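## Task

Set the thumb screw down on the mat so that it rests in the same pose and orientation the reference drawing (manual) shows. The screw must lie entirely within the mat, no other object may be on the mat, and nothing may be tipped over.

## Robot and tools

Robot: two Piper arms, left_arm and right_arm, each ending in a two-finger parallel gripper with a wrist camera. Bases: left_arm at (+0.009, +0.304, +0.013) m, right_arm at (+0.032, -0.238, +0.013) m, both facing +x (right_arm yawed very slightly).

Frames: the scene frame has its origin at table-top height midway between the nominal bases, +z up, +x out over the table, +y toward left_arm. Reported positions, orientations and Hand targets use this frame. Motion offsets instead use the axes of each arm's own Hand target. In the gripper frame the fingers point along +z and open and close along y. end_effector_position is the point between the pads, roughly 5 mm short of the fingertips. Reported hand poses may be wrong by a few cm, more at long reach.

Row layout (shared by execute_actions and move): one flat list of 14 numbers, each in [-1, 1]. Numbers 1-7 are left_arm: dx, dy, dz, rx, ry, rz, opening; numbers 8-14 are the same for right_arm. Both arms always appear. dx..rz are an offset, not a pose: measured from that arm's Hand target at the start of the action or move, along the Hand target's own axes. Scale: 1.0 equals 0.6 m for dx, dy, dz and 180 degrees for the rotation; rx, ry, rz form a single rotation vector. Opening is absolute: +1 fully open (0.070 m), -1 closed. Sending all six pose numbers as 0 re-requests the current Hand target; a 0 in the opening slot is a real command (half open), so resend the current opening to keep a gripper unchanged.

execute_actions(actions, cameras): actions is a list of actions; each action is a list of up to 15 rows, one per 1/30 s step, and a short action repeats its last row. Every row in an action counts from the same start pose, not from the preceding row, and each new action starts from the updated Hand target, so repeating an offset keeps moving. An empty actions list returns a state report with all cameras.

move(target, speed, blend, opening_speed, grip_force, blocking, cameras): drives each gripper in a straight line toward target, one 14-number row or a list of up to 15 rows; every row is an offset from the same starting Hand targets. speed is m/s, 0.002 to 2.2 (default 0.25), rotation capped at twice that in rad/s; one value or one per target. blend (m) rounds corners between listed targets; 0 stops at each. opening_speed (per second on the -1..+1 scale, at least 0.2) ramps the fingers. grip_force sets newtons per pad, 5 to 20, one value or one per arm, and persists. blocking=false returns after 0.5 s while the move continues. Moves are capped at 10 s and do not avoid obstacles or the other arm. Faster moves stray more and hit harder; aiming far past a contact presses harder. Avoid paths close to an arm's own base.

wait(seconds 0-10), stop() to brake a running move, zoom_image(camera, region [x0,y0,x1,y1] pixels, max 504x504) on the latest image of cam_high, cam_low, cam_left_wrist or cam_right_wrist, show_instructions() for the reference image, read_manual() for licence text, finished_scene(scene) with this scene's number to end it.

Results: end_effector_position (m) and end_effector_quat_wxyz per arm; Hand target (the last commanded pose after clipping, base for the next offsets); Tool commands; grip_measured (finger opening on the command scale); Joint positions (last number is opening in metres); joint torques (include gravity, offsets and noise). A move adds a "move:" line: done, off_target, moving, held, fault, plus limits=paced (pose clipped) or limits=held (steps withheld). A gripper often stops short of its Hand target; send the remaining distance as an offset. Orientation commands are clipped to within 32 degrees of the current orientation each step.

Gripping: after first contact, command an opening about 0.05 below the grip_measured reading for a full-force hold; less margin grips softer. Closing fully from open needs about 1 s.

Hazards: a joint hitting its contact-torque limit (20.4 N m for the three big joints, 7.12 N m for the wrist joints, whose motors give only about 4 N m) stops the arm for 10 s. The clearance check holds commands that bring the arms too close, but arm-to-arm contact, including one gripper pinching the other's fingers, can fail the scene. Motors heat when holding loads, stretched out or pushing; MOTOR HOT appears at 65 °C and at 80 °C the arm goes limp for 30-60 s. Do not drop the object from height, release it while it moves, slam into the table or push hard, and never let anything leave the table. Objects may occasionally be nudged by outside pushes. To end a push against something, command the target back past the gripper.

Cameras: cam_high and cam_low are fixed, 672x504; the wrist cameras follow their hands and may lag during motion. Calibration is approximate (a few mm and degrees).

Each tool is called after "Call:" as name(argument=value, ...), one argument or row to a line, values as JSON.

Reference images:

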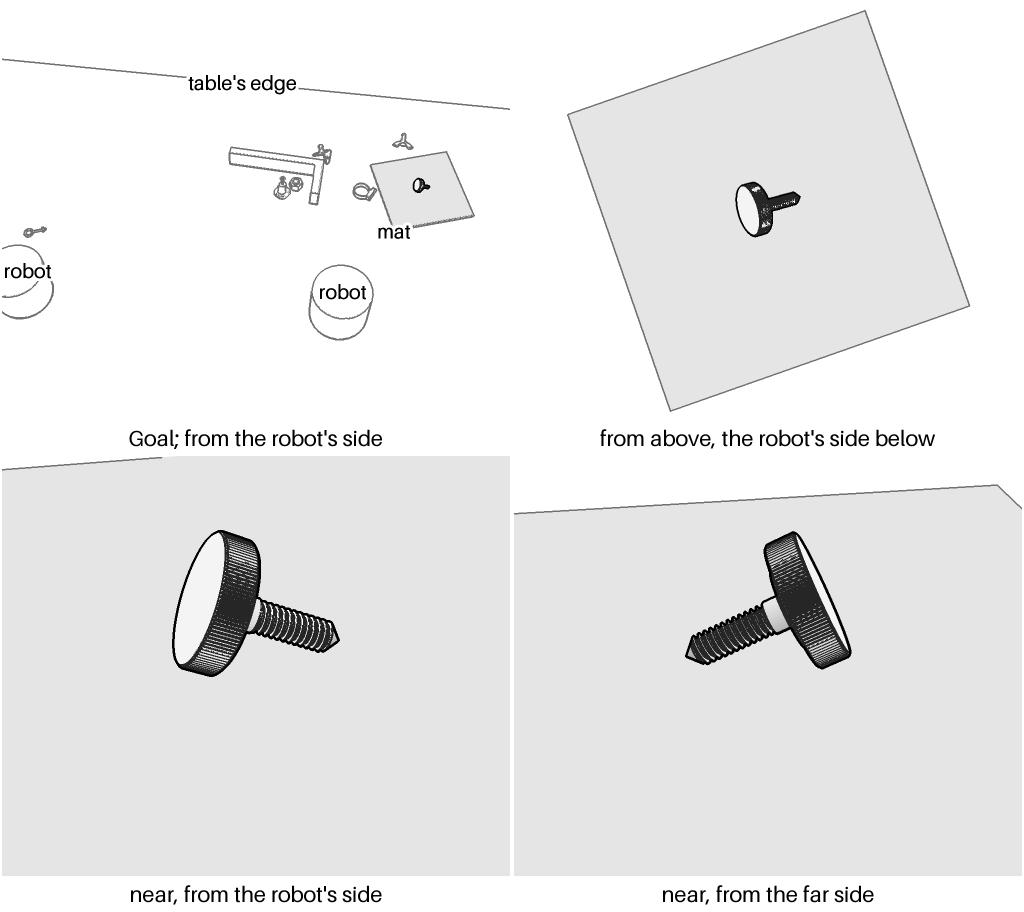

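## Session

Call:
execute_actions(
  actions=[],
)

Call:
zoom_image(
  camera="cam_high",
  region=[230, 150, 480, 340],
)

Call:
zoom_image(
  camera="cam_low",
  region=[300, 200, 520, 360],
)

Scene clock: 0.00 s.
left_arm: end_effector_position=(+0.3390, +0.3655, +0.1990) grip_measured=+1.00 end_effector_quat_wxyz=(+0.175, -0.575, +0.799, -0.008) | right_arm: end_effector_position=(+0.3053, -0.2016, +0.3828) grip_measured=+0.98 end_effector_quat_wxyz=(+0.683, -0.125, +0.667, -0.270)
Joint positions: left_arm=[0.072 1.489 -1.262 0.186 1.128 -1.228 0.07] | right_arm=[0.959 0.859 -0.646 -1.714 1.158 1.182 0.069]
Joint torques (N m): no reading
Hand target: left_arm +0.3390, +0.3655, +0.1990; +0.175, -0.575, +0.799, -0.008 | right_arm +0.3053, -0.2016, +0.3828; +0.683, -0.125, +0.667, -0.270
Tool commands: left_gripper/opening=+1.0 right_gripper/opening=+1.0
camera_calibration:
cam_left_wrist: T_world_to_cam=[[0.914785, -0.342276, 0.214513, -0.226834], [-0.396687, -0.861405, 0.317208, 0.386243], [0.0762095, -0.375272, -0.923777, 0.417762], [0, 0, 0, 1]] pos_world=[0.328884, 0.411846, 0.312058]
cam_right_wrist: T_world_to_cam=[[-0.21434, -0.820633, 0.529735, -0.303897], [-0.600348, -0.317122, -0.734177, 0.397306], [0.770481, -0.475389, -0.424694, -0.04267], [0, 0, 0, 1]] pos_world=[0.206261, -0.143679, 0.434556]

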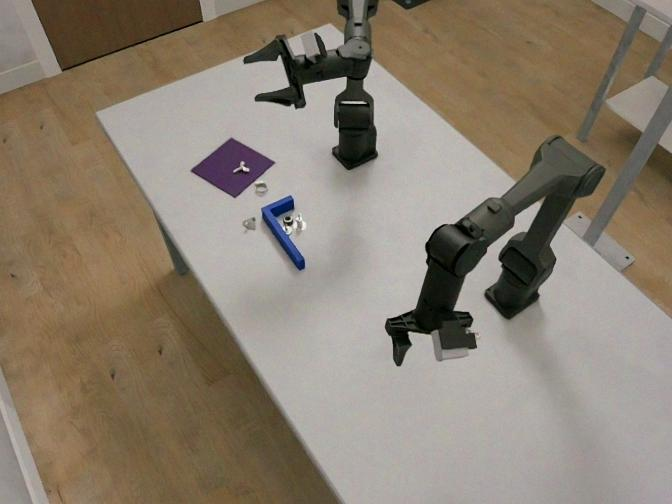

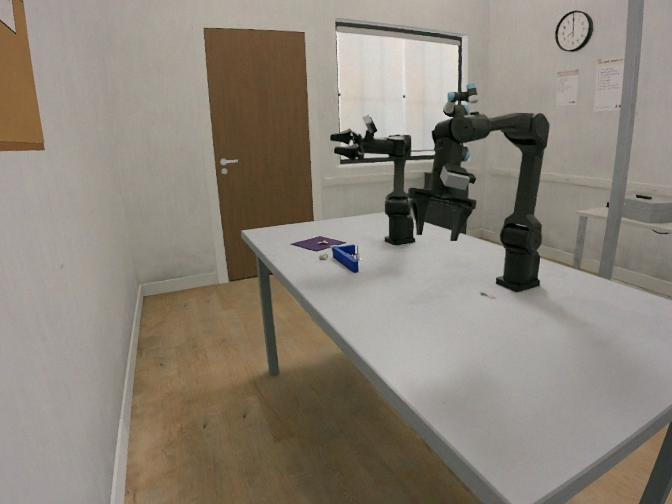

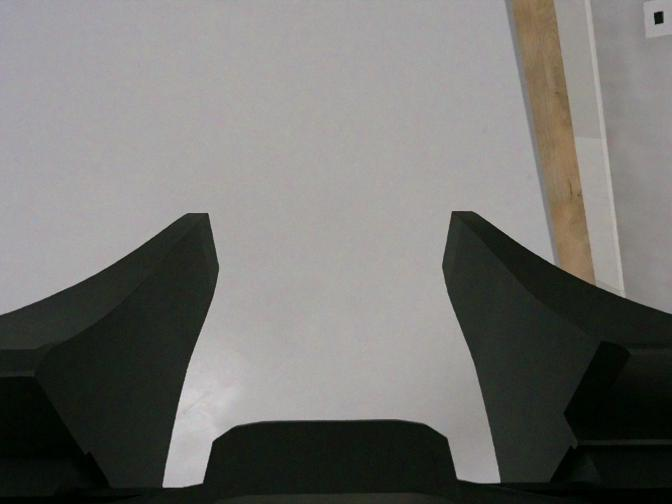

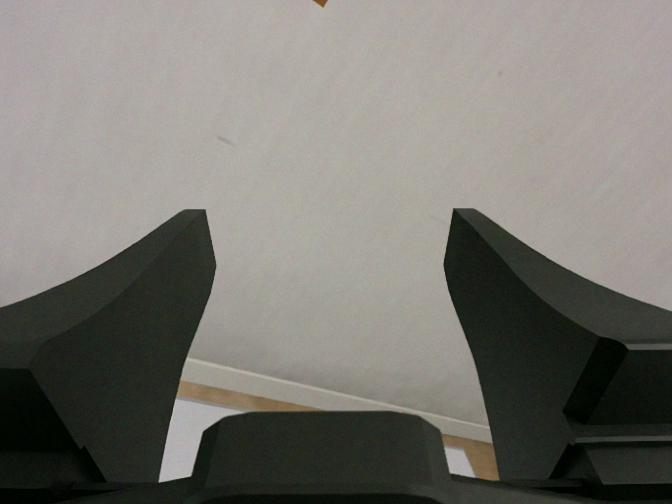

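Scaled by 2.016.

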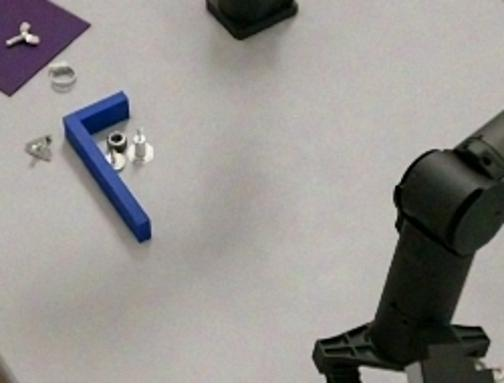

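Scaled by 2.291.

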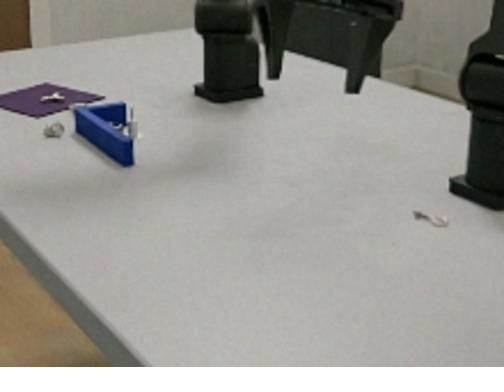

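Call:
move(
  target=[0,0,0,0,0,0,1,0.229,0.138,-0.063,-0.194,0.491,0.09,1],
  cameras=["cam_right_wrist"],
  speed=0.4,
  grip_force=20,
)

Call:
zoom_image(
  camera="cam_right_wrist",
  region=[200, 0, 452, 252],
)

Scene clock: 18.87 s.
left_arm: end_effector_position=(+0.3390, +0.3655, +0.1990) grip_measured=+1.00 end_effector_quat_wxyz=(+0.175, -0.575, +0.799, -0.008) | right_arm: end_effector_position=(+0.2804, -0.2000, +0.2190) grip_measured=+0.98 end_effector_quat_wxyz=(+0.159, +0.001, +0.987, +0.025)
Joint positions: left_arm=[0.072 1.489 -1.262 0.186 1.128 -1.228 0.07] | right_arm=[0.159 1.185 -1.08 0.001 1.23 0.152 0.069]
Joint torques (N m): left_arm=[0.26 -3.64 -3.83 0.23 -0.12 -0.04] | right_arm=[0.08 -3.85 -4.38 0.01 -0.13 0.16]
Hand target: left_arm +0.3390, +0.3655, +0.1990; +0.175, -0.575, +0.799, -0.008 | right_arm +0.2802, -0.2000, +0.2199; +0.000, +0.001, +1.000, +0.000
Off the commanded pose: left_arm 0.000 m, 0 deg | right_arm 0.001 m, 19 deg.
joint sent to its limit (right arm) — joint 5 (wrist pitch), upper limit. The joint targets are off in orientation, not in position.
move: off_target (right_arm)
camera_calibration:
cam_right_wrist: T_world_to_cam=[[0.001987, -0.999278, -0.0379472, -0.193067], [-0.953311, -0.0133523, 0.301695, 0.195516], [-0.301984, 0.035576, -0.952649, 0.426238], [0, 0, 0, 1]] pos_world=[0.315488, -0.205481, 0.339742]
Images, in order (width x height): cam_right_wrist 672x504.

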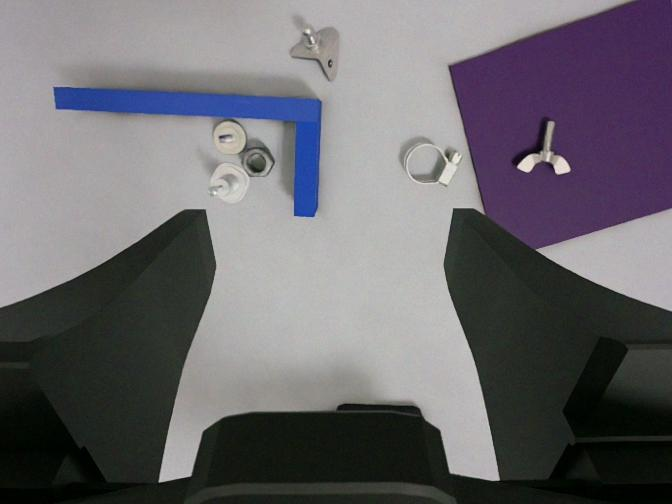

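Scaled by 2.000.

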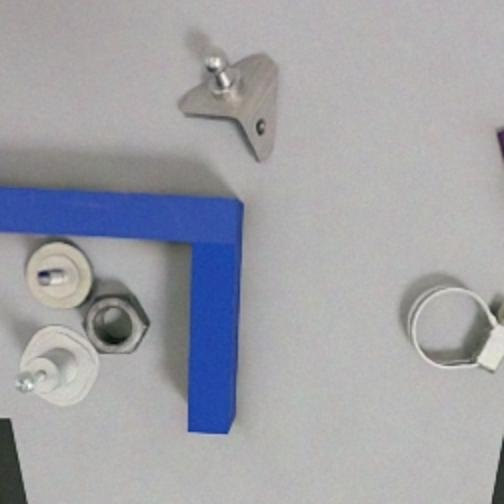

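Call:
move(
  target=[0,0,0,0,0,0,1,-0.033,-0.2467,0.2333,0,0,0,0.3],
  cameras=["cam_right_wrist"],
  speed=0.3,
)

Call:
zoom_image(
  camera="cam_right_wrist",
  region=[230, 80, 450, 300],
)

Scene clock: 31.87 s.
left_arm: end_effector_position=(+0.3390, +0.3655, +0.1990) grip_measured=+1.00 end_effector_quat_wxyz=(+0.175, -0.575, +0.799, -0.008) | right_arm: end_effector_position=(+0.2999, -0.3484, +0.0798) grip_measured=+0.30 end_effector_quat_wxyz=(+0.000, +0.001, +1.000, +0.000)
Joint positions: left_arm=[0.072 1.489 -1.262 0.186 1.128 -1.228 0.07] | right_arm=[-0.383 1.662 -1.027 0 1.023 -0.389 0.046]
Joint torques (N m): left_arm=[0.35 -3.45 -3.75 0.25 -0.14 0.02] | right_arm=[0.26 -6.82 -4.71 0.18 0.03 0.1]
Hand target: left_arm +0.3390, +0.3655, +0.1990; +0.175, -0.575, +0.799, -0.008 | right_arm +0.2998, -0.3480, +0.0799; +0.000, +0.001, +1.000, +0.000
Off the commanded pose: left_arm 0.000 m, 0 deg | right_arm 0.000 m, 0 deg.
move: done
camera_calibration:
cam_right_wrist: T_world_to_cam=[[-0.00255449, -0.999926, 0.0119294, -0.349553], [-0.810121, 0.00906304, 0.586192, 0.196247], [-0.586257, -0.00816683, -0.810084, 0.363358], [0, 0, 0, 1]] pos_world=[0.371112, -0.348338, 0.183482]
Images, in order (width x height): cam_right_wrist 672x504.

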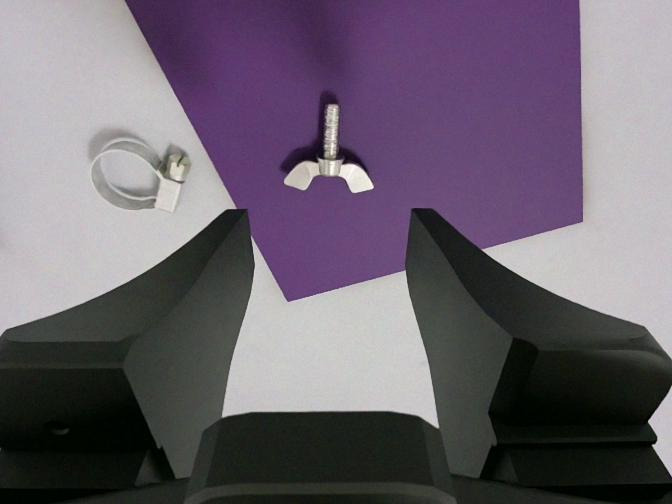

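Scaled by 2.291.

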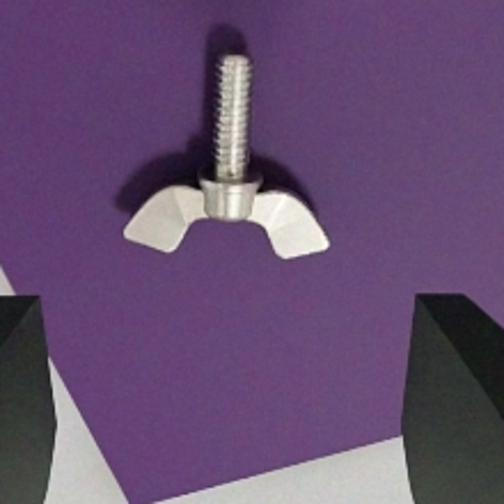

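Call:
move(
  target=[
    [0,0,0,0,0,0,1,-0.0155,0,0.115,0,0,0,0.0],
    [0,0,0,0,0,0,1,-0.0155,0,0.115,0,0,0,-1],
    [0,0,0,0,0,0,1,-0.0155,0,-0.04,0,0,0,-1],
    [0,0,0,0,0,0,1,0.133,0.53,-0.04,0,0,0,-1],
    [0,0,0,0,0,0,1,0.133,0.53,0.09,0,0,0,-1],
  ],
  cameras=["cam_right_wrist"],
  speed=[0.1,0.1,0.15,0.35,0.1],
  grip_force=8,
)

Scene clock: 51.23 s.
left_arm: end_effector_position=(+0.3390, +0.3655, +0.1990) grip_measured=+1.00 end_effector_quat_wxyz=(+0.175, -0.575, +0.799, -0.008) | right_arm: end_effector_position=(+0.2199, -0.0303, +0.0252) grip_measured=-0.84 end_effector_quat_wxyz=(-0.001, +0.000, +1.000, -0.001)
Joint positions: left_arm=[0.072 1.489 -1.262 0.186 1.128 -1.228 0.07] | right_arm=[0.844 1.743 -0.878 0 0.796 0.835 0.006]
Joint torques (N m): left_arm=[0.19 -3.7 -3.94 0.27 -0.16 0.04] | right_arm=[-0.6 -6.7 -3.63 0.14 0.05 0.17]
Hand target: left_arm +0.3390, +0.3655, +0.1990; +0.175, -0.575, +0.799, -0.008 | right_arm +0.2204, -0.0299, +0.0260; +0.000, +0.001, +1.000, +0.000
Off the commanded pose: left_arm 0.000 m, 0 deg | right_arm 0.001 m, 0 deg.
grip_force (N): 8, 8
move: done
camera_calibration:
cam_right_wrist: T_world_to_cam=[[0.000069031, -0.999904, 0.0138851, -0.0316362], [-0.809342, 0.00809941, 0.587282, 0.160245], [-0.587338, -0.0112784, -0.809263, 0.275], [0, 0, 0, 1]] pos_world=[0.291213, -0.0298295, 0.128877]
Images, in order (width x height): cam_right_wrist 672x504.

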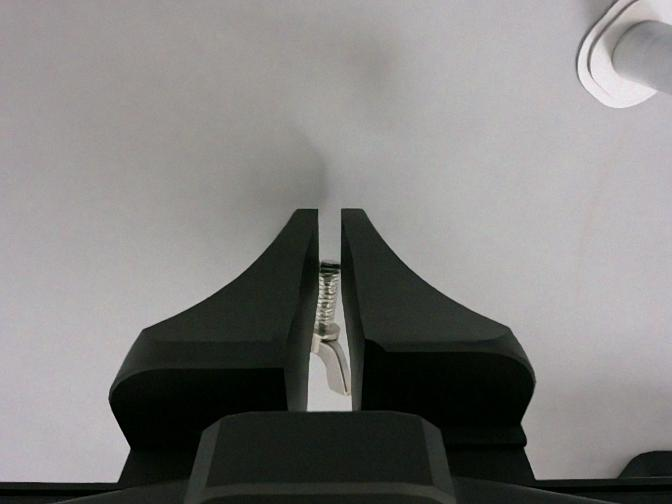

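Call:
move(
  target=[
    [0,0,0,0,0,0,1,0,0,0.022,0,0,0,-1],
    [0,0,0,0,0,0,1,0,0,0.022,0,0,0,0.2],
    [0,0,0,0,0,0,1,0,0,-0.12,0,0,0,0.2],
  ],
  cameras=["cam_right_wrist"],
  speed=[0.03,0.1,0.2],
  grip_force=5,
  opening_speed=0.5,
)

Scene clock: 59.40 s.
left_arm: end_effector_position=(+0.3390, +0.3655, +0.1990) grip_measured=+1.00 end_effector_quat_wxyz=(+0.175, -0.575, +0.799, -0.008) | right_arm: end_effector_position=(+0.2207, -0.0294, +0.0990) grip_measured=+0.20 end_effector_quat_wxyz=(+0.001, +0.000, +1.000, +0.001)
Joint positions: left_arm=[0.072 1.489 -1.262 0.186 1.128 -1.228 0.07] | right_arm=[0.844 1.603 -1.037 0 1.089 0.835 0.042]
Joint torques (N m): left_arm=[0.26 -3.57 -3.83 0.27 -0.16 0.04] | right_arm=[-0.18 -5.27 -3.49 0.03 -0.09 0.12]
Hand target: left_arm +0.3390, +0.3655, +0.1990; +0.175, -0.575, +0.799, -0.008 | right_arm +0.2204, -0.0299, +0.0980; +0.000, +0.001, +1.000, +0.000
Off the commanded pose: left_arm 0.000 m, 0 deg | right_arm 0.001 m, 0 deg.
grip_force (N): 5, 5
move: done
camera_calibration:
cam_right_wrist: T_world_to_cam=[[-0.0000444834, -0.999957, 0.00928135, -0.0313108], [-0.81185, 0.00545518, 0.583841, 0.118442], [-0.583866, -0.00750909, -0.811815, 0.334743], [0, 0, 0, 1]] pos_world=[0.291601, -0.029442, 0.202889]
Images, in order (width x height): cam_right_wrist 672x504.

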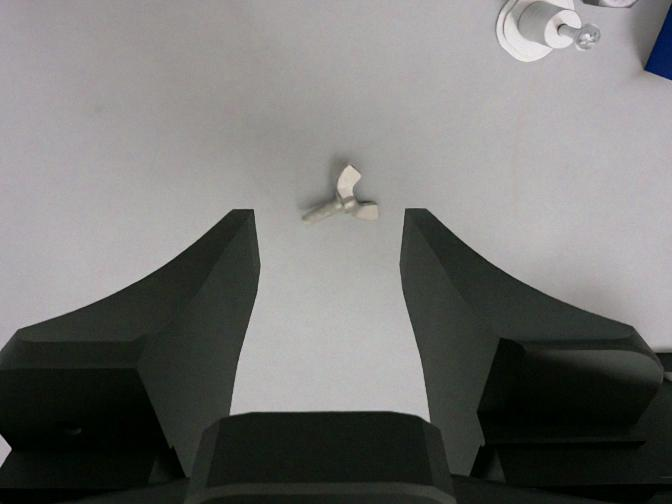

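Call:
move(
  target=[0,0,0,0,0,0,1,-0.127,-0.133,-0.005,0,0,0,0.2],
  cameras=["cam_right_wrist"],
)

Call:
zoom_image(
  camera="cam_right_wrist",
  region=[230, 60, 450, 280],
)

Scene clock: 95.27 s.
left_arm: end_effector_position=(+0.3390, +0.3655, +0.1990) grip_measured=+1.00 end_effector_quat_wxyz=(+0.175, -0.575, +0.799, -0.008) | right_arm: end_effector_position=(+0.2968, -0.1099, +0.1009) grip_measured=+0.20 end_effector_quat_wxyz=(+0.000, +0.001, +1.000, +0.000)
Joint positions: left_arm=[0.072 1.489 -1.262 0.186 1.128 -1.228 0.07] | right_arm=[0.459 1.645 -1.097 0 1.11 0.452 0.042]
Joint torques (N m): left_arm=[0.28 -3.52 -4.16 0.25 -0.18 0.01] | right_arm=[0.14 -6.32 -4.57 0.11 0.03 0.11]
Hand target: left_arm +0.3390, +0.3655, +0.1990; +0.175, -0.575, +0.799, -0.008 | right_arm +0.2965, -0.1098, +0.1010; +0.000, +0.001, +1.000, +0.000
Off the commanded pose: left_arm 0.000 m, 0 deg | right_arm 0.000 m, 0 deg.
grip_force (N): 5, 5
move: done
camera_calibration:
cam_right_wrist: T_world_to_cam=[[-0.00184513, -0.999927, 0.0119082, -0.111588], [-0.810663, 0.00846809, 0.585451, 0.179429], [-0.58551, -0.00857333, -0.81062, 0.380451], [0, 0, 0, 1]] pos_world=[0.368009, -0.109837, 0.204683]
Images, in order (width x height): cam_right_wrist 672x504.

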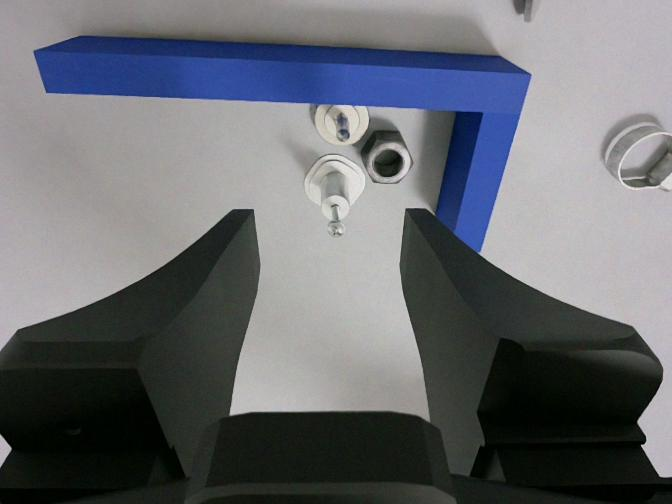

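Scaled by 2.291.

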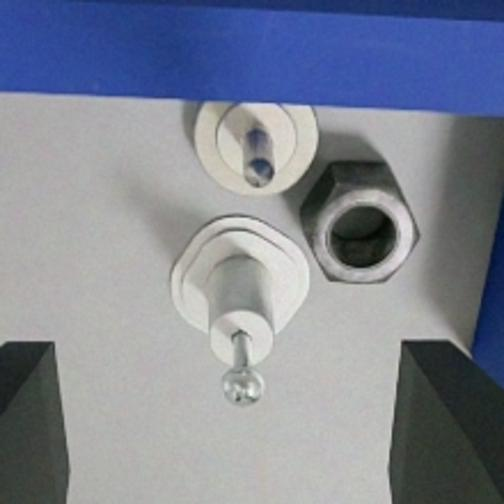

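Call:
move(
  target=[
    [0,0,0,0,0,0,1,0,-0.008,0.08,0,0,0,-0.3],
    [0,0,0,0,0,0,1,0,-0.008,0.133,0,0,0,-0.3],
    [0,0,0,0,0,0,1,0,-0.008,0.133,0,0,0,-1],
    [0,0,0,0,0,0,1,0,-0.008,-0.03,0,0,0,-1],
  ],
  cameras=["cam_right_wrist"],
  speed=[0.1,0.06,0.1,0.12],
  grip_force=8,
  opening_speed=0.8,
)

Call:
zoom_image(
  camera="cam_right_wrist",
  region=[230, 60, 450, 280],
)

Scene clock: 108.37 s.
left_arm: end_effector_position=(+0.3390, +0.3655, +0.1990) grip_measured=+1.00 end_effector_quat_wxyz=(+0.175, -0.575, +0.799, -0.008) | right_arm: end_effector_position=(+0.2971, -0.1144, +0.1198) grip_measured=-0.87 end_effector_quat_wxyz=(+0.001, +0.001, +1.000, +0.001)
Joint positions: left_arm=[0.072 1.489 -1.262 0.186 1.128 -1.228 0.07] | right_arm=[0.444 1.615 -1.14 0.001 1.18 0.437 0.004]
Joint torques (N m): left_arm=[0.1 -3.57 -4.22 0.23 -0.13 0.05] | right_arm=[0.11 -5.37 -3.51 0.01 -0.15 0.14]
Hand target: left_arm +0.3390, +0.3655, +0.1990; +0.175, -0.575, +0.799, -0.008 | right_arm +0.2965, -0.1146, +0.1190; +0.000, +0.001, +1.000, +0.000
Off the commanded pose: left_arm 0.000 m, 0 deg | right_arm 0.001 m, 0 deg.
grip_force (N): 8, 8
move: done
camera_calibration:
cam_right_wrist: T_world_to_cam=[[-0.00249082, -0.999945, 0.0101444, -0.11589], [-0.811711, 0.00794666, 0.584006, 0.16893], [-0.584055, -0.00677968, -0.811686, 0.395803], [0, 0, 0, 1]] pos_world=[0.368005, -0.114543, 0.223788]
Images, in order (width x height): cam_right_wrist 672x504.

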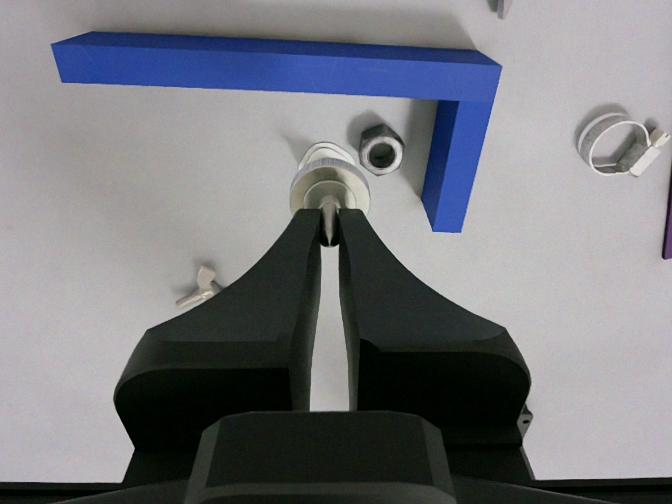

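Scaled by 2.291.

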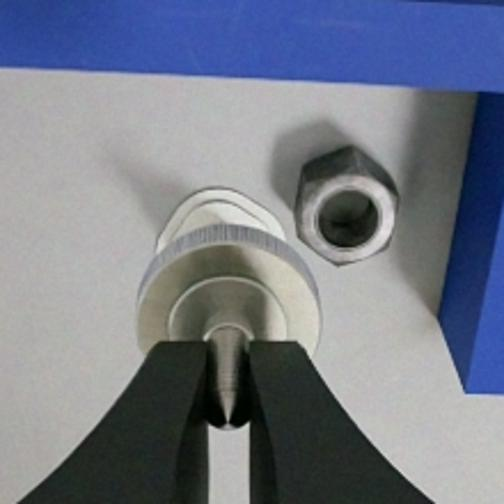

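Call:
move(
  target=[
    [0,0,0,0,0,0,1,-0.039,-0.3425,0.032,0,0,0,-1],
    [0,0,0,0,0,0,1,-0.039,-0.3425,0.1483,0,-0.278,0,-1],
    [0,0,0,0,0,0,1,-0.039,-0.3425,0.172,0,-0.278,0,-1],
  ],
  cameras=["cam_right_wrist"],
  speed=[0.3,0.2,0.04],
  grip_force=5,
)

Scene clock: 121.60 s.
left_arm: end_effector_position=(+0.3390, +0.3655, +0.1990) grip_measured=+1.00 end_effector_quat_wxyz=(+0.175, -0.575, +0.799, -0.008) | right_arm: end_effector_position=(+0.3200, -0.3205, +0.0167) grip_measured=-0.87 end_effector_quat_wxyz=(+0.295, +0.011, +0.954, +0.050)
Joint positions: left_arm=[0.072 1.489 -1.262 0.186 1.128 -1.228 0.07] | right_arm=[-0.553 1.653 -0.452 1.637 0.386 -2.084 0.005]
Joint torques (N m): left_arm=[0.24 -3.34 -4.07 0.26 -0.18 0.05] | right_arm=[0.1 -1.61 -1.61 -0.11 -0.48 0.04]
Hand target: left_arm +0.3390, +0.3655, +0.1990; +0.175, -0.575, +0.799, -0.008 | right_arm +0.3196, -0.3201, +0.0157; +0.423, +0.001, +0.906, +0.000
Off the commanded pose: left_arm 0.000 m, 0 deg | right_arm 0.001 m, 17 deg.
joint sent to its limit (right arm) — joint 6 (wrist roll), lower limit. The joint targets are off in orientation, not in position.
grip_force (N): 5, 5
move: off_target (right_arm)
camera_calibration:
cam_right_wrist: T_world_to_cam=[[0.000559522, -0.995763, -0.0919567, -0.318768], [-0.999669, -0.00292111, 0.0255489, 0.315534], [-0.0257092, 0.091912, -0.995435, 0.180108], [0, 0, 0, 1]] pos_world=[0.320238, -0.33305, 0.141911]
Images, in order (width x height): cam_right_wrist 672x504.

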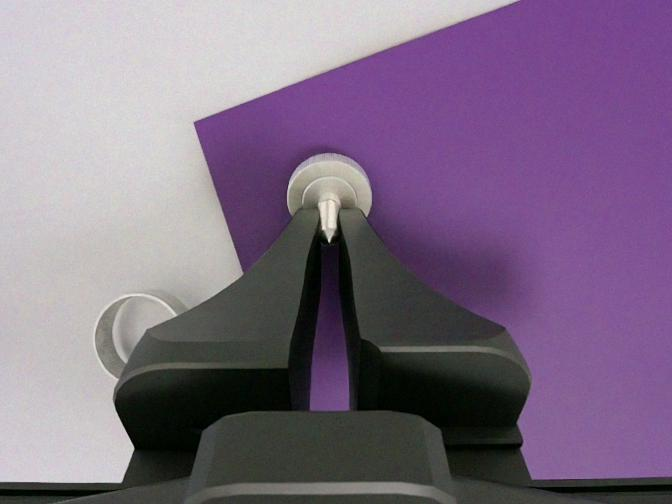

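Call:
move(
  target=[0,0,0,0,0,0,1,-0.102,0,-0.086,0,0.278,0,-1],
  cameras=[],
)

Scene clock: 126.93 s.
left_arm: end_effector_position=(+0.3390, +0.3655, +0.1990) grip_measured=+1.00 end_effector_quat_wxyz=(+0.175, -0.575, +0.799, -0.008) | right_arm: end_effector_position=(+0.3196, -0.3198, +0.0956) grip_measured=-0.88 end_effector_quat_wxyz=(-0.001, +0.000, +1.000, +0.000)
Joint positions: left_arm=[0.072 1.489 -1.262 0.186 1.128 -1.228 0.07] | right_arm=[-0.27 1.669 -1.106 0 1.095 -0.278 0.004]
Joint torques (N m): left_arm=[-0.02 -3.74 -3.82 0.29 -0.12 0] | right_arm=[-0.54 -6.94 -4.15 0.15 -0.14 0.1]
Hand target: left_arm +0.3390, +0.3655, +0.1990; +0.175, -0.575, +0.799, -0.008 | right_arm +0.3194, -0.3201, +0.0958; +0.000, +0.001, +1.000, +0.000
Off the commanded pose: left_arm 0.000 m, 0 deg | right_arm 0.000 m, 0 deg.
grip_force (N): 5, 5
move: done
No camera images: "cameras" was empty.

Call:
move(
  target=[0,0,0,0,0,0,1,0,0,0,0,0,0.086,-1],
  cameras=[],
)

Call:
move(
  target=[
    [0,0,0,0,0,0,1,0,0,0.03,0,-0.278,0,-1],
    [0,0,0,0,0,0,1,0,0,0.116,0,-0.278,0,-1],
    [0,0,0,0,0,0,1,0,0,0.131,0,-0.278,0,-1],
  ],
  cameras=["cam_right_wrist"],
  speed=[0.2,0.12,0.03],
)

Call:
zoom_image(
  camera="cam_right_wrist",
  region=[230, 80, 450, 300],
)

Scene clock: 134.30 s.
left_arm: end_effector_position=(+0.3390, +0.3655, +0.1990) grip_measured=+1.00 end_effector_quat_wxyz=(+0.175, -0.575, +0.799, -0.008) | right_arm: end_effector_position=(+0.3196, -0.3201, +0.0959) grip_measured=-0.88 end_effector_quat_wxyz=(+0.000, +0.135, +0.991, +0.000)
Joint positions: left_arm=[0.072 1.489 -1.262 0.186 1.128 -1.228 0.07] | right_arm=[-0.271 1.669 -1.106 0 1.095 -0.007 0.004]
Joint torques (N m): left_arm=[0.22 -3.4 -4.03 0.23 -0.17 -0.02] | right_arm=[-0.23 -6.93 -3.38 -0.02 -0.01 0.03]
Hand target: left_arm +0.3390, +0.3655, +0.1990; +0.175, -0.575, +0.799, -0.008 | right_arm +0.3194, -0.3202, +0.0958; +0.000, +0.135, +0.991, +0.000
Off the commanded pose: left_arm 0.000 m, 0 deg | right_arm 0.000 m, 0 deg.
grip_force (N): 5, 5
move: done
No camera images: "cameras" was empty.

Scene clock: 138.07 s.
left_arm: end_effector_position=(+0.3390, +0.3655, +0.1990) grip_measured=+1.00 end_effector_quat_wxyz=(+0.175, -0.575, +0.799, -0.008) | right_arm: end_effector_position=(+0.3194, -0.3203, +0.0170) grip_measured=-0.88 end_effector_quat_wxyz=(+0.419, +0.123, +0.898, -0.057)
Joint positions: left_arm=[0.072 1.489 -1.262 0.186 1.128 -1.228 0.07] | right_arm=[-0.282 1.74 -0.167 -0.02 -0.788 0.003 0.004]
Joint torques (N m): left_arm=[0.15 -3.53 -3.97 0.29 -0.2 0.01] | right_arm=[0.14 -5.02 -1.15 0.19 -0.69 0]
Hand target: left_arm +0.3390, +0.3655, +0.1990; +0.175, -0.575, +0.799, -0.008 | right_arm +0.3194, -0.3201, +0.0172; +0.419, +0.123, +0.898, -0.057
Off the commanded pose: left_arm 0.000 m, 0 deg | right_arm 0.000 m, 0 deg.
grip_force (N): 5, 5
move: done
camera_calibration:
cam_right_wrist: T_world_to_cam=[[-0.277539, -0.96069, 0.00682557, -0.220159], [-0.932006, 0.267515, -0.244542, 0.384433], [0.233103, -0.0742315, -0.969615, 0.0441313], [0, 0, 0, 1]] pos_world=[0.286904, -0.311071, 0.138303]
Images, in order (width x height): cam_right_wrist 672x504.

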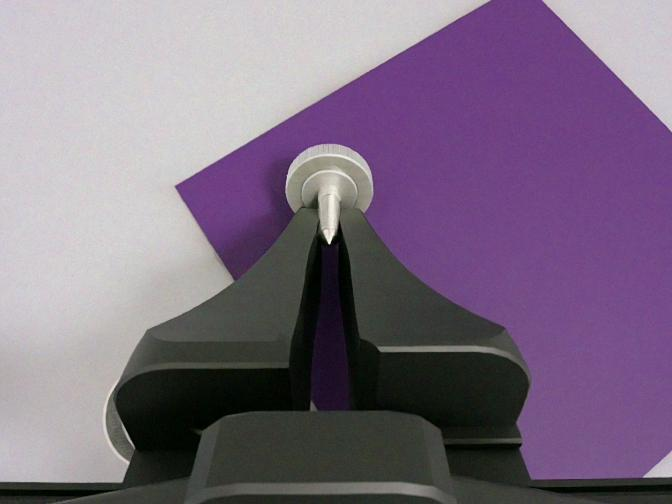

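Scaled by 2.291.

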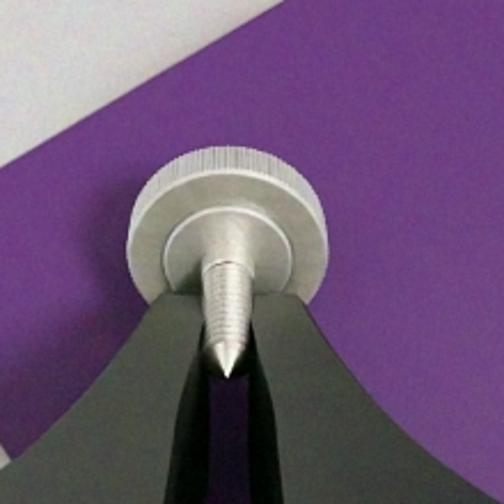

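Call:
move(
  target=[
    [0,0,0,0,0,0,1,0.0026,0,0.002,0,0,0,-1],
    [0,0,0,0,0,0,1,0.0026,0,0.002,0,0,0,-0.5],
    [0,0,0,0,0,0,1,0.054,0,-0.066,0,0,0,-0.4],
    [0,0,0,0,0,0,1,-0.102,0,-0.086,0,0.278,0,-0.2],
  ],
  cameras=["cam_right_wrist"],
  speed=[0.03,0.1,0.08,0.2],
  opening_speed=0.3,
)

Call:
zoom_image(
  camera="cam_right_wrist",
  region=[230, 20, 450, 240],
)

Scene clock: 151.20 s.
left_arm: end_effector_position=(+0.3390, +0.3655, +0.1990) grip_measured=+1.00 end_effector_quat_wxyz=(+0.175, -0.575, +0.799, -0.008) | right_arm: end_effector_position=(+0.3192, -0.3202, +0.0972) grip_measured=-0.20 end_effector_quat_wxyz=(+0.000, +0.135, +0.991, +0.000)
Joint positions: left_arm=[0.072 1.489 -1.262 0.186 1.128 -1.228 0.07] | right_arm=[-0.271 1.666 -1.108 0 1.1 -0.009 0.028]
Joint torques (N m): left_arm=[0.19 -3.43 -3.96 0.27 -0.17 -0.04] | right_arm=[0.2 -6.86 -3.25 0.07 -0.18 0.15]
Hand target: left_arm +0.3390, +0.3655, +0.1990; +0.175, -0.575, +0.799, -0.008 | right_arm +0.3192, -0.3201, +0.0972; +0.000, +0.135, +0.991, +0.000
Off the commanded pose: left_arm 0.000 m, 0 deg | right_arm 0.000 m, 0 deg.
grip_force (N): 5, 5
move: done
camera_calibration:
cam_right_wrist: T_world_to_cam=[[-0.268395, -0.963239, 0.0116345, -0.224925], [-0.778583, 0.224023, 0.586194, 0.260153], [-0.567251, 0.148273, -0.810087, 0.43312], [0, 0, 0, 1]] pos_world=[0.38787, -0.339157, 0.200982]
Images, in order (width x height): cam_right_wrist 672x504.

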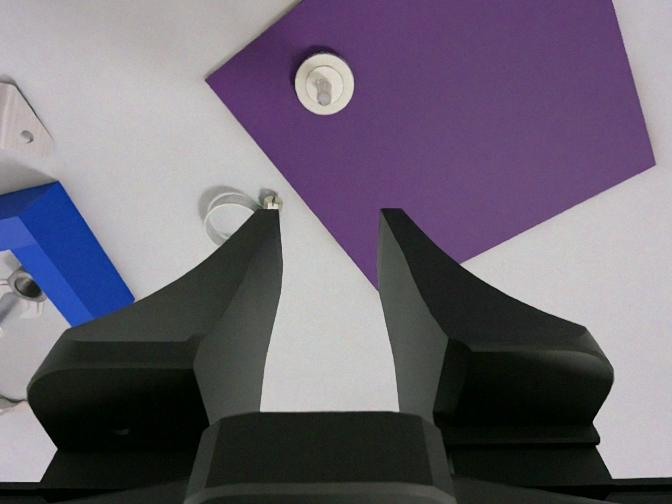

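Scaled by 2.291.

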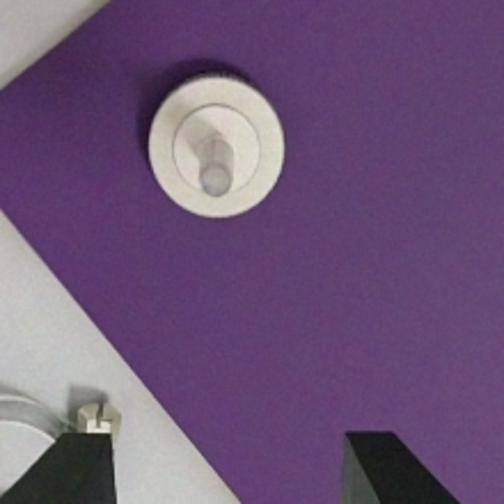

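Call:
move(
  target=[
    [0,0,0,0,0,0,1,-0.0334,0.006,0.06,0,0,0,-0.2],
    [0,0,0,0,0,0,1,-0.0334,0.006,0.124,0,0,0,-0.2],
    [0,0,0,0,0,0,1,-0.0334,0.006,0.124,0,0,0,-1],
    [0,0,0,0,0,0,1,-0.0334,0.006,0.0,0,0,0,-1],
    [0,0,0,0,0,0,1,-0.121,0.068,0.0,0,0,-0.033,-1],
  ],
  cameras=[],
  speed=[0.15,0.06,0.1,0.15,0.2],
  grip_force=10,
)

Call:
move(
  target=[
    [0,0,0,0,0,0,1,0,0,0.0,0,-0.389,0,-1],
    [0,0,0,0,0,0,1,0,0,0.115,0,-0.389,0,-1],
    [0,0,0,0,0,0,1,0,0,0.132,0,-0.389,0,-1],
  ],
  cameras=["cam_right_wrist"],
  speed=[0.25,0.12,0.03],
  grip_force=5,
)

Call:
zoom_image(
  camera="cam_right_wrist",
  region=[230, 80, 450, 300],
)

Scene clock: 170.07 s.
left_arm: end_effector_position=(+0.3390, +0.3655, +0.1990) grip_measured=+1.00 end_effector_quat_wxyz=(+0.175, -0.575, +0.799, -0.008) | right_arm: end_effector_position=(+0.4006, -0.3000, +0.0970) grip_measured=-0.88 end_effector_quat_wxyz=(+0.000, +0.083, +0.997, +0.000)
Joint positions: left_arm=[0.072 1.489 -1.262 0.186 1.128 -1.228 0.07] | right_arm=[-0.159 1.916 -1.46 0 1.203 0 0.004]
Joint torques (N m): left_arm=[0.27 -3.69 -4.11 0.24 -0.16 0] | right_arm=[-0.56 -8.74 -3.61 0.02 -0.06 0.01]
Hand target: left_arm +0.3390, +0.3655, +0.1990; +0.175, -0.575, +0.799, -0.008 | right_arm +0.4001, -0.3002, +0.0972; +0.000, +0.084, +0.996, +0.000
Off the commanded pose: left_arm 0.000 m, 0 deg | right_arm 0.001 m, 0 deg.
grip_force (N): 10, 10
move: done
No camera images: "cameras" was empty.

Scene clock: 175.10 s.
left_arm: end_effector_position=(+0.3390, +0.3655, +0.1990) grip_measured=+1.00 end_effector_quat_wxyz=(+0.175, -0.575, +0.799, -0.008) | right_arm: end_effector_position=(+0.4001, -0.3001, +0.0181) grip_measured=-0.87 end_effector_quat_wxyz=(+0.534, +0.071, +0.841, -0.045)
Joint positions: left_arm=[0.072 1.489 -1.262 0.186 1.128 -1.228 0.07] | right_arm=[-0.16 2.075 -0.338 -0.001 -1.209 0 0.004]
Joint torques (N m): left_arm=[0.09 -3.32 -3.88 0.27 -0.16 0.01] | right_arm=[-0.48 -5.95 -2.38 0.19 -0.92 -0.02]
Hand target: left_arm +0.3390, +0.3655, +0.1990; +0.175, -0.575, +0.799, -0.008 | right_arm +0.4000, -0.3002, +0.0180; +0.572, +0.069, +0.816, -0.048
Off the commanded pose: left_arm 0.000 m, 0 deg | right_arm 0.000 m, 5 deg.
joint sent to its limit (right arm) — joint 5 (wrist pitch), lower limit. The joint targets are off in orientation, not in position.
grip_force (N): 5, 5
move: off_target (right_arm)
camera_calibration:
cam_right_wrist: T_world_to_cam=[[-0.177199, -0.984165, 0.00447064, -0.225547], [-0.861838, 0.152978, -0.483563, 0.396317], [0.475222, -0.08954, -0.875298, -0.0753292], [0, 0, 0, 1]] pos_world=[0.337393, -0.289348, 0.126717]
Images, in order (width x height): cam_right_wrist 672x504.

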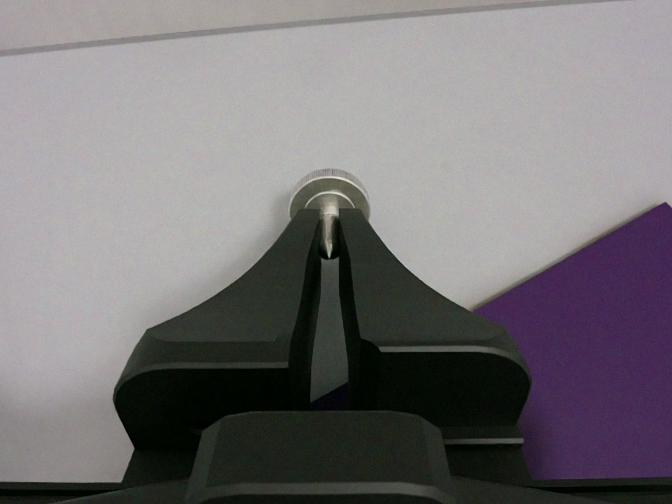

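Scaled by 2.291.

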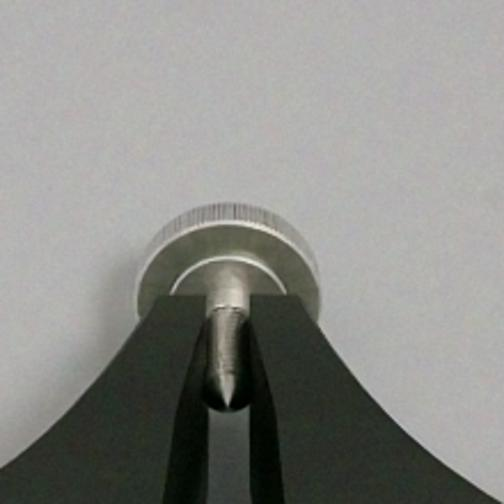

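Call:
move(
  target=[
    [0,0,0,0,0,0,1,0.0065,0,0.0023,0,0,0,-1],
    [0,0,0,0,0,0,1,0.0065,0,0.0023,0,0,0,-0.6],
    [0,0,0,0,0,0,1,0.03,0,-0.075,0,0,0,-0.4],
    [0,0,0,0,0,0,1,-0.12,0,-0.04,0,0.389,0,-0.2],
  ],
  cameras=["cam_right_wrist"],
  speed=[0.03,0.1,0.08,0.2],
  opening_speed=0.3,
)

Call:
zoom_image(
  camera="cam_right_wrist",
  region=[230, 20, 450, 240],
)

Scene clock: 188.67 s.
left_arm: end_effector_position=(+0.3390, +0.3655, +0.1990) grip_measured=+1.00 end_effector_quat_wxyz=(+0.175, -0.575, +0.799, -0.008) | right_arm: end_effector_position=(+0.4023, -0.3006, +0.0940) grip_measured=-0.20 end_effector_quat_wxyz=(+0.000, +0.084, +0.996, +0.000)
Joint positions: left_arm=[0.072 1.489 -1.262 0.186 1.128 -1.228 0.07] | right_arm=[-0.16 1.924 -1.462 0 1.195 0 0.028]
Joint torques (N m): left_arm=[0.01 -3.32 -3.99 0.28 -0.15 -0.02] | right_arm=[-0.53 -8.91 -3.56 0.04 -0.16 0.17]
Hand target: left_arm +0.3390, +0.3655, +0.1990; +0.175, -0.575, +0.799, -0.008 | right_arm +0.4021, -0.3006, +0.0939; +0.000, +0.084, +0.996, +0.000
Off the commanded pose: left_arm 0.000 m, 0 deg | right_arm 0.000 m, 0 deg.
grip_force (N): 5, 5
move: done; target 2's new opening was sent with right_arm's hand 0.001 m and 6 deg from that target; target 3's new opening was sent with right_arm's hand 0.001 m and 10 deg from that target
camera_calibration:
cam_right_wrist: T_world_to_cam=[[-0.167793, -0.985755, 0.0115383, -0.230941], [-0.797977, 0.142684, 0.585554, 0.30579], [-0.578859, 0.0890444, -0.810551, 0.461631], [0, 0, 0, 1]] pos_world=[0.472482, -0.312388, 0.197783]
Images, in order (width x height): cam_right_wrist 672x504.

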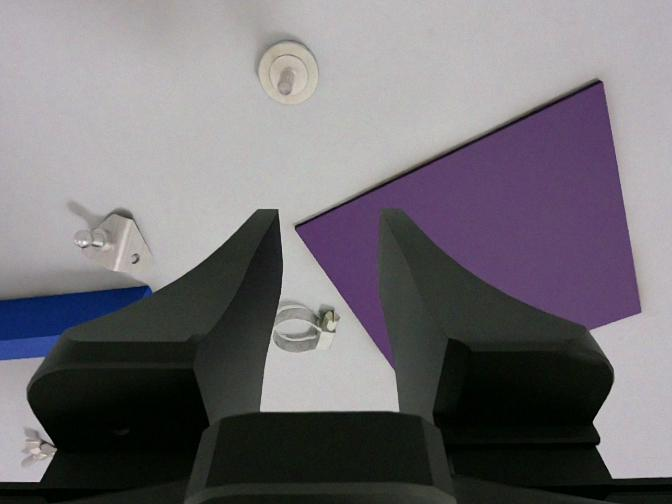

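Scaled by 2.291.

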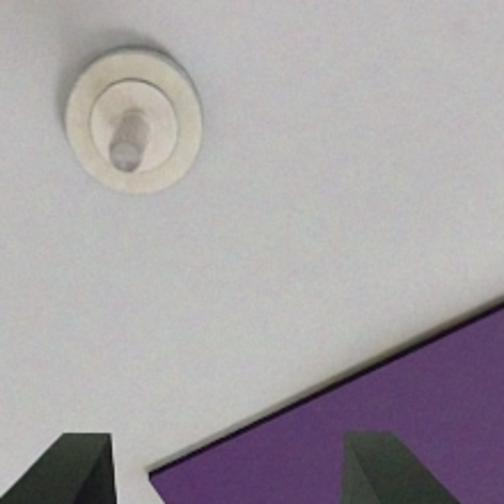

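Call:
move(
  target=[
    [0,0,0,0,0,0,1,0.041,0.031,0.0,0,-0.361,0,-0.3],
    [0,0,0,0,0,0,1,0.041,0.031,0.1215,0,-0.361,0,-0.3],
    [0,0,0,0,0,0,1,-0.042,0.031,0.1215,0,-0.361,0,-0.3],
  ],
  cameras=["cam_right_wrist"],
  speed=[0.25,0.12,0.06],
)

Scene clock: 211.83 s.
left_arm: end_effector_position=(+0.3390, +0.3655, +0.1990) grip_measured=+1.00 end_effector_quat_wxyz=(+0.175, -0.575, +0.799, -0.008) | right_arm: end_effector_position=(+0.4306, -0.2862, +0.0212) grip_measured=-0.30 end_effector_quat_wxyz=(+0.536, +0.071, +0.840, -0.045)
Joint positions: left_arm=[0.072 1.489 -1.262 0.186 1.128 -1.228 0.07] | right_arm=[-0.066 2.072 -0.45 0.094 -1.099 -0.003 0.024]
Joint torques (N m): left_arm=[0.13 -3.7 -3.83 0.23 -0.15 0.03] | right_arm=[-0.5 -6.62 -1.16 0.08 -0.98 0.01]
Hand target: left_arm +0.3390, +0.3655, +0.1990; +0.175, -0.575, +0.799, -0.008 | right_arm +0.4300, -0.2864, +0.0210; +0.535, +0.071, +0.841, -0.045
Off the commanded pose: left_arm 0.000 m, 0 deg | right_arm 0.001 m, 0 deg.
grip_force (N): 5, 5
move: done
camera_calibration:
cam_right_wrist: T_world_to_cam=[[-0.177219, -0.984164, 0.00392106, -0.206469], [-0.859703, 0.152866, -0.487384, 0.421201], [0.479066, -0.0897448, -0.873179, -0.0875958], [0, 0, 0, 1]] pos_world=[0.367482, -0.275448, 0.12961]
Images, in order (width x height): cam_right_wrist 672x504.

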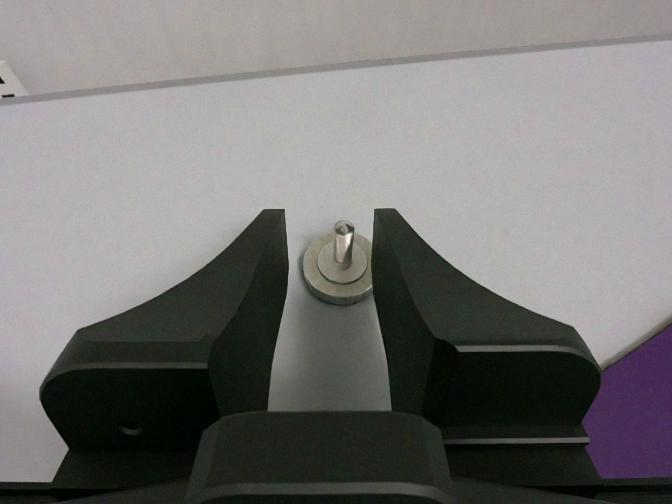

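Call:
move(
  target=[
    [0,0,0,0,0,0,1,0,-0.005,0,0,0,0,-0.3],
    [0,0,0,0,0,0,1,0,-0.005,0,0,0,0,-1],
    [0,0,0,0,0,0,1,-0.136,-0.005,-0.063,0,0,0,-1],
  ],
  cameras=["cam_right_wrist"],
  speed=[0.05,0.1,0.12],
  grip_force=12,
)

Scene clock: 219.27 s.
left_arm: end_effector_position=(+0.3390, +0.3655, +0.1990) grip_measured=+1.00 end_effector_quat_wxyz=(+0.175, -0.575, +0.799, -0.008) | right_arm: end_effector_position=(+0.4299, -0.2893, +0.1113) grip_measured=-0.88 end_effector_quat_wxyz=(+0.535, +0.070, +0.840, -0.045)
Joint positions: left_arm=[0.072 1.489 -1.262 0.186 1.128 -1.228 0.07] | right_arm=[-0.082 1.648 -0.492 0.118 -0.634 -0.062 0.004]
Joint torques (N m): left_arm=[0.26 -3.51 -3.97 0.25 -0.18 0.04] | right_arm=[-0.22 -5.07 -3.89 0.05 -1.03 0.16]
Hand target: left_arm +0.3390, +0.3655, +0.1990; +0.175, -0.575, +0.799, -0.008 | right_arm +0.4298, -0.2894, +0.1109; +0.535, +0.071, +0.841, -0.045
Off the commanded pose: left_arm 0.000 m, 0 deg | right_arm 0.000 m, 0 deg.
grip_force (N): 12, 12
move: done
camera_calibration:
cam_right_wrist: T_world_to_cam=[[-0.177199, -0.984165, 0.00439385, -0.21009], [-0.860041, 0.152677, -0.486846, 0.465028], [0.478466, -0.0900476, -0.873477, -0.00871177], [0, 0, 0, 1]] pos_world=[0.366884, -0.278547, 0.21971]
Images, in order (width x height): cam_right_wrist 672x504.

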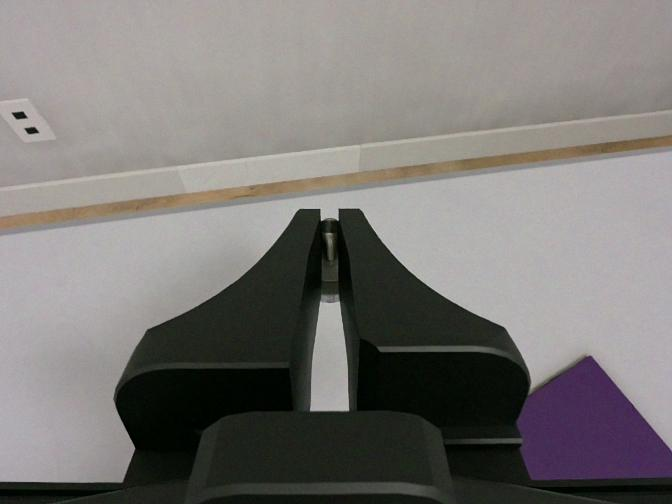

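Call:
move(
  target=[
    [0,0,0,0,0,0,1,0.0917,-0.149,-0.153,0.17,0.388,0.365,-1],
    [0,0,0,0,0,0,1,0.197,-0.149,-0.103,0.17,0.388,0.365,-1],
  ],
  cameras=["cam_right_wrist","cam_low","cam_high"],
  speed=[0.3,0.12],
)

Call:
zoom_image(
  camera="cam_high",
  region=[180, 90, 330, 220],
)

Scene clock: 232.77 s.
left_arm: end_effector_position=(+0.3390, +0.3655, +0.1990) grip_measured=+1.00 end_effector_quat_wxyz=(+0.175, -0.575, +0.799, -0.008) | right_arm: end_effector_position=(+0.3099, -0.3599, +0.0295) grip_measured=-0.88 end_effector_quat_wxyz=(-0.102, +0.617, +0.776, +0.081)
Joint positions: left_arm=[0.072 1.489 -1.262 0.186 1.128 -1.228 0.07] | right_arm=[-0.541 1.924 -1.143 0.212 1.071 0.674 0.004]
Joint torques (N m): left_arm=[0.46 -3.63 -4.02 0.23 -0.13 0] | right_arm=[0.19 -8.23 -3.74 0.25 0.22 0.2]
Hand target: left_arm +0.3390, +0.3655, +0.1990; +0.175, -0.575, +0.799, -0.008 | right_arm +0.3103, -0.3599, +0.0300; -0.101, +0.617, +0.776, +0.081
Off the commanded pose: left_arm 0.000 m, 0 deg | right_arm 0.001 m, 0 deg.
grip_force (N): 12, 12
move: done
camera_calibration:
cam_right_wrist: T_world_to_cam=[[-0.973543, -0.228217, 0.0114159, 0.218185], [-0.135486, 0.61675, 0.775411, 0.237952], [-0.184003, 0.75335, -0.631353, 0.472523], [0, 0, 0, 1]] pos_world=[0.331597, -0.452938, 0.111327]
Images, in order (width x height): cam_high 672x504, cam_low 672x504, cam_right_wrist 672x504.

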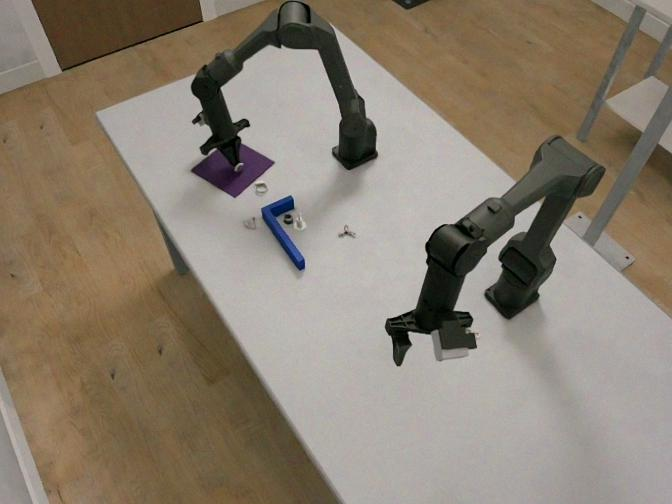

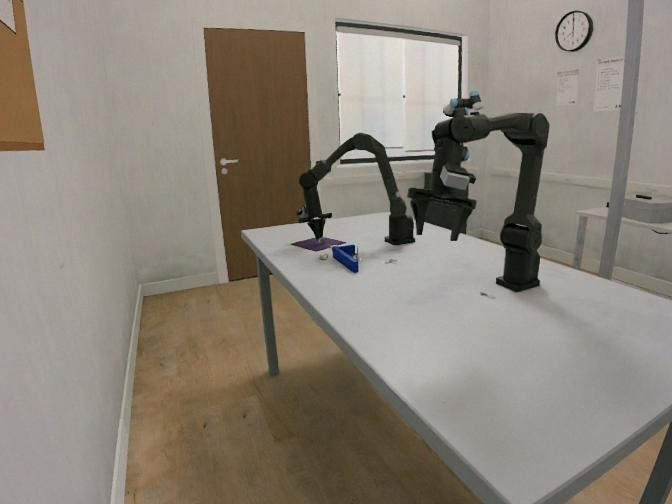

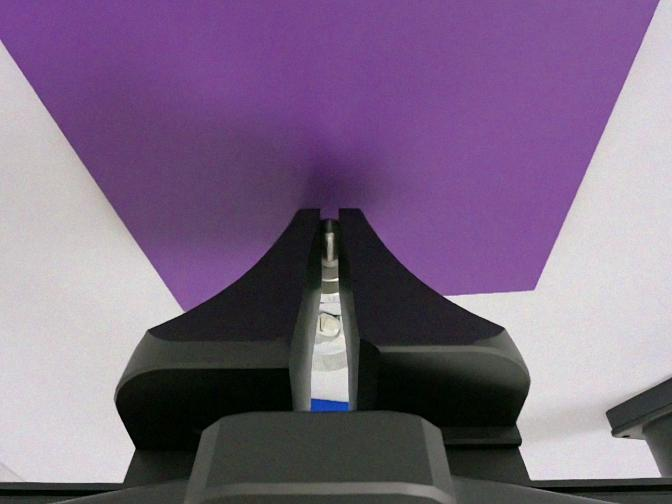

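Scaled by 3.360.

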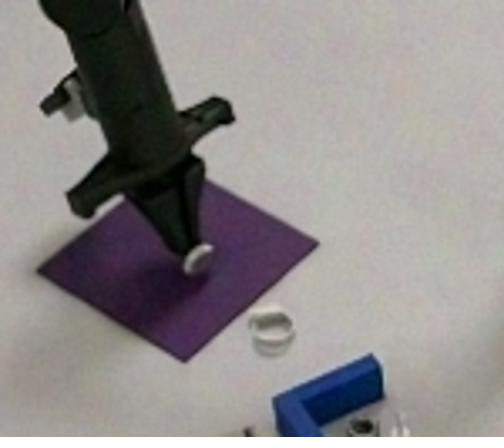

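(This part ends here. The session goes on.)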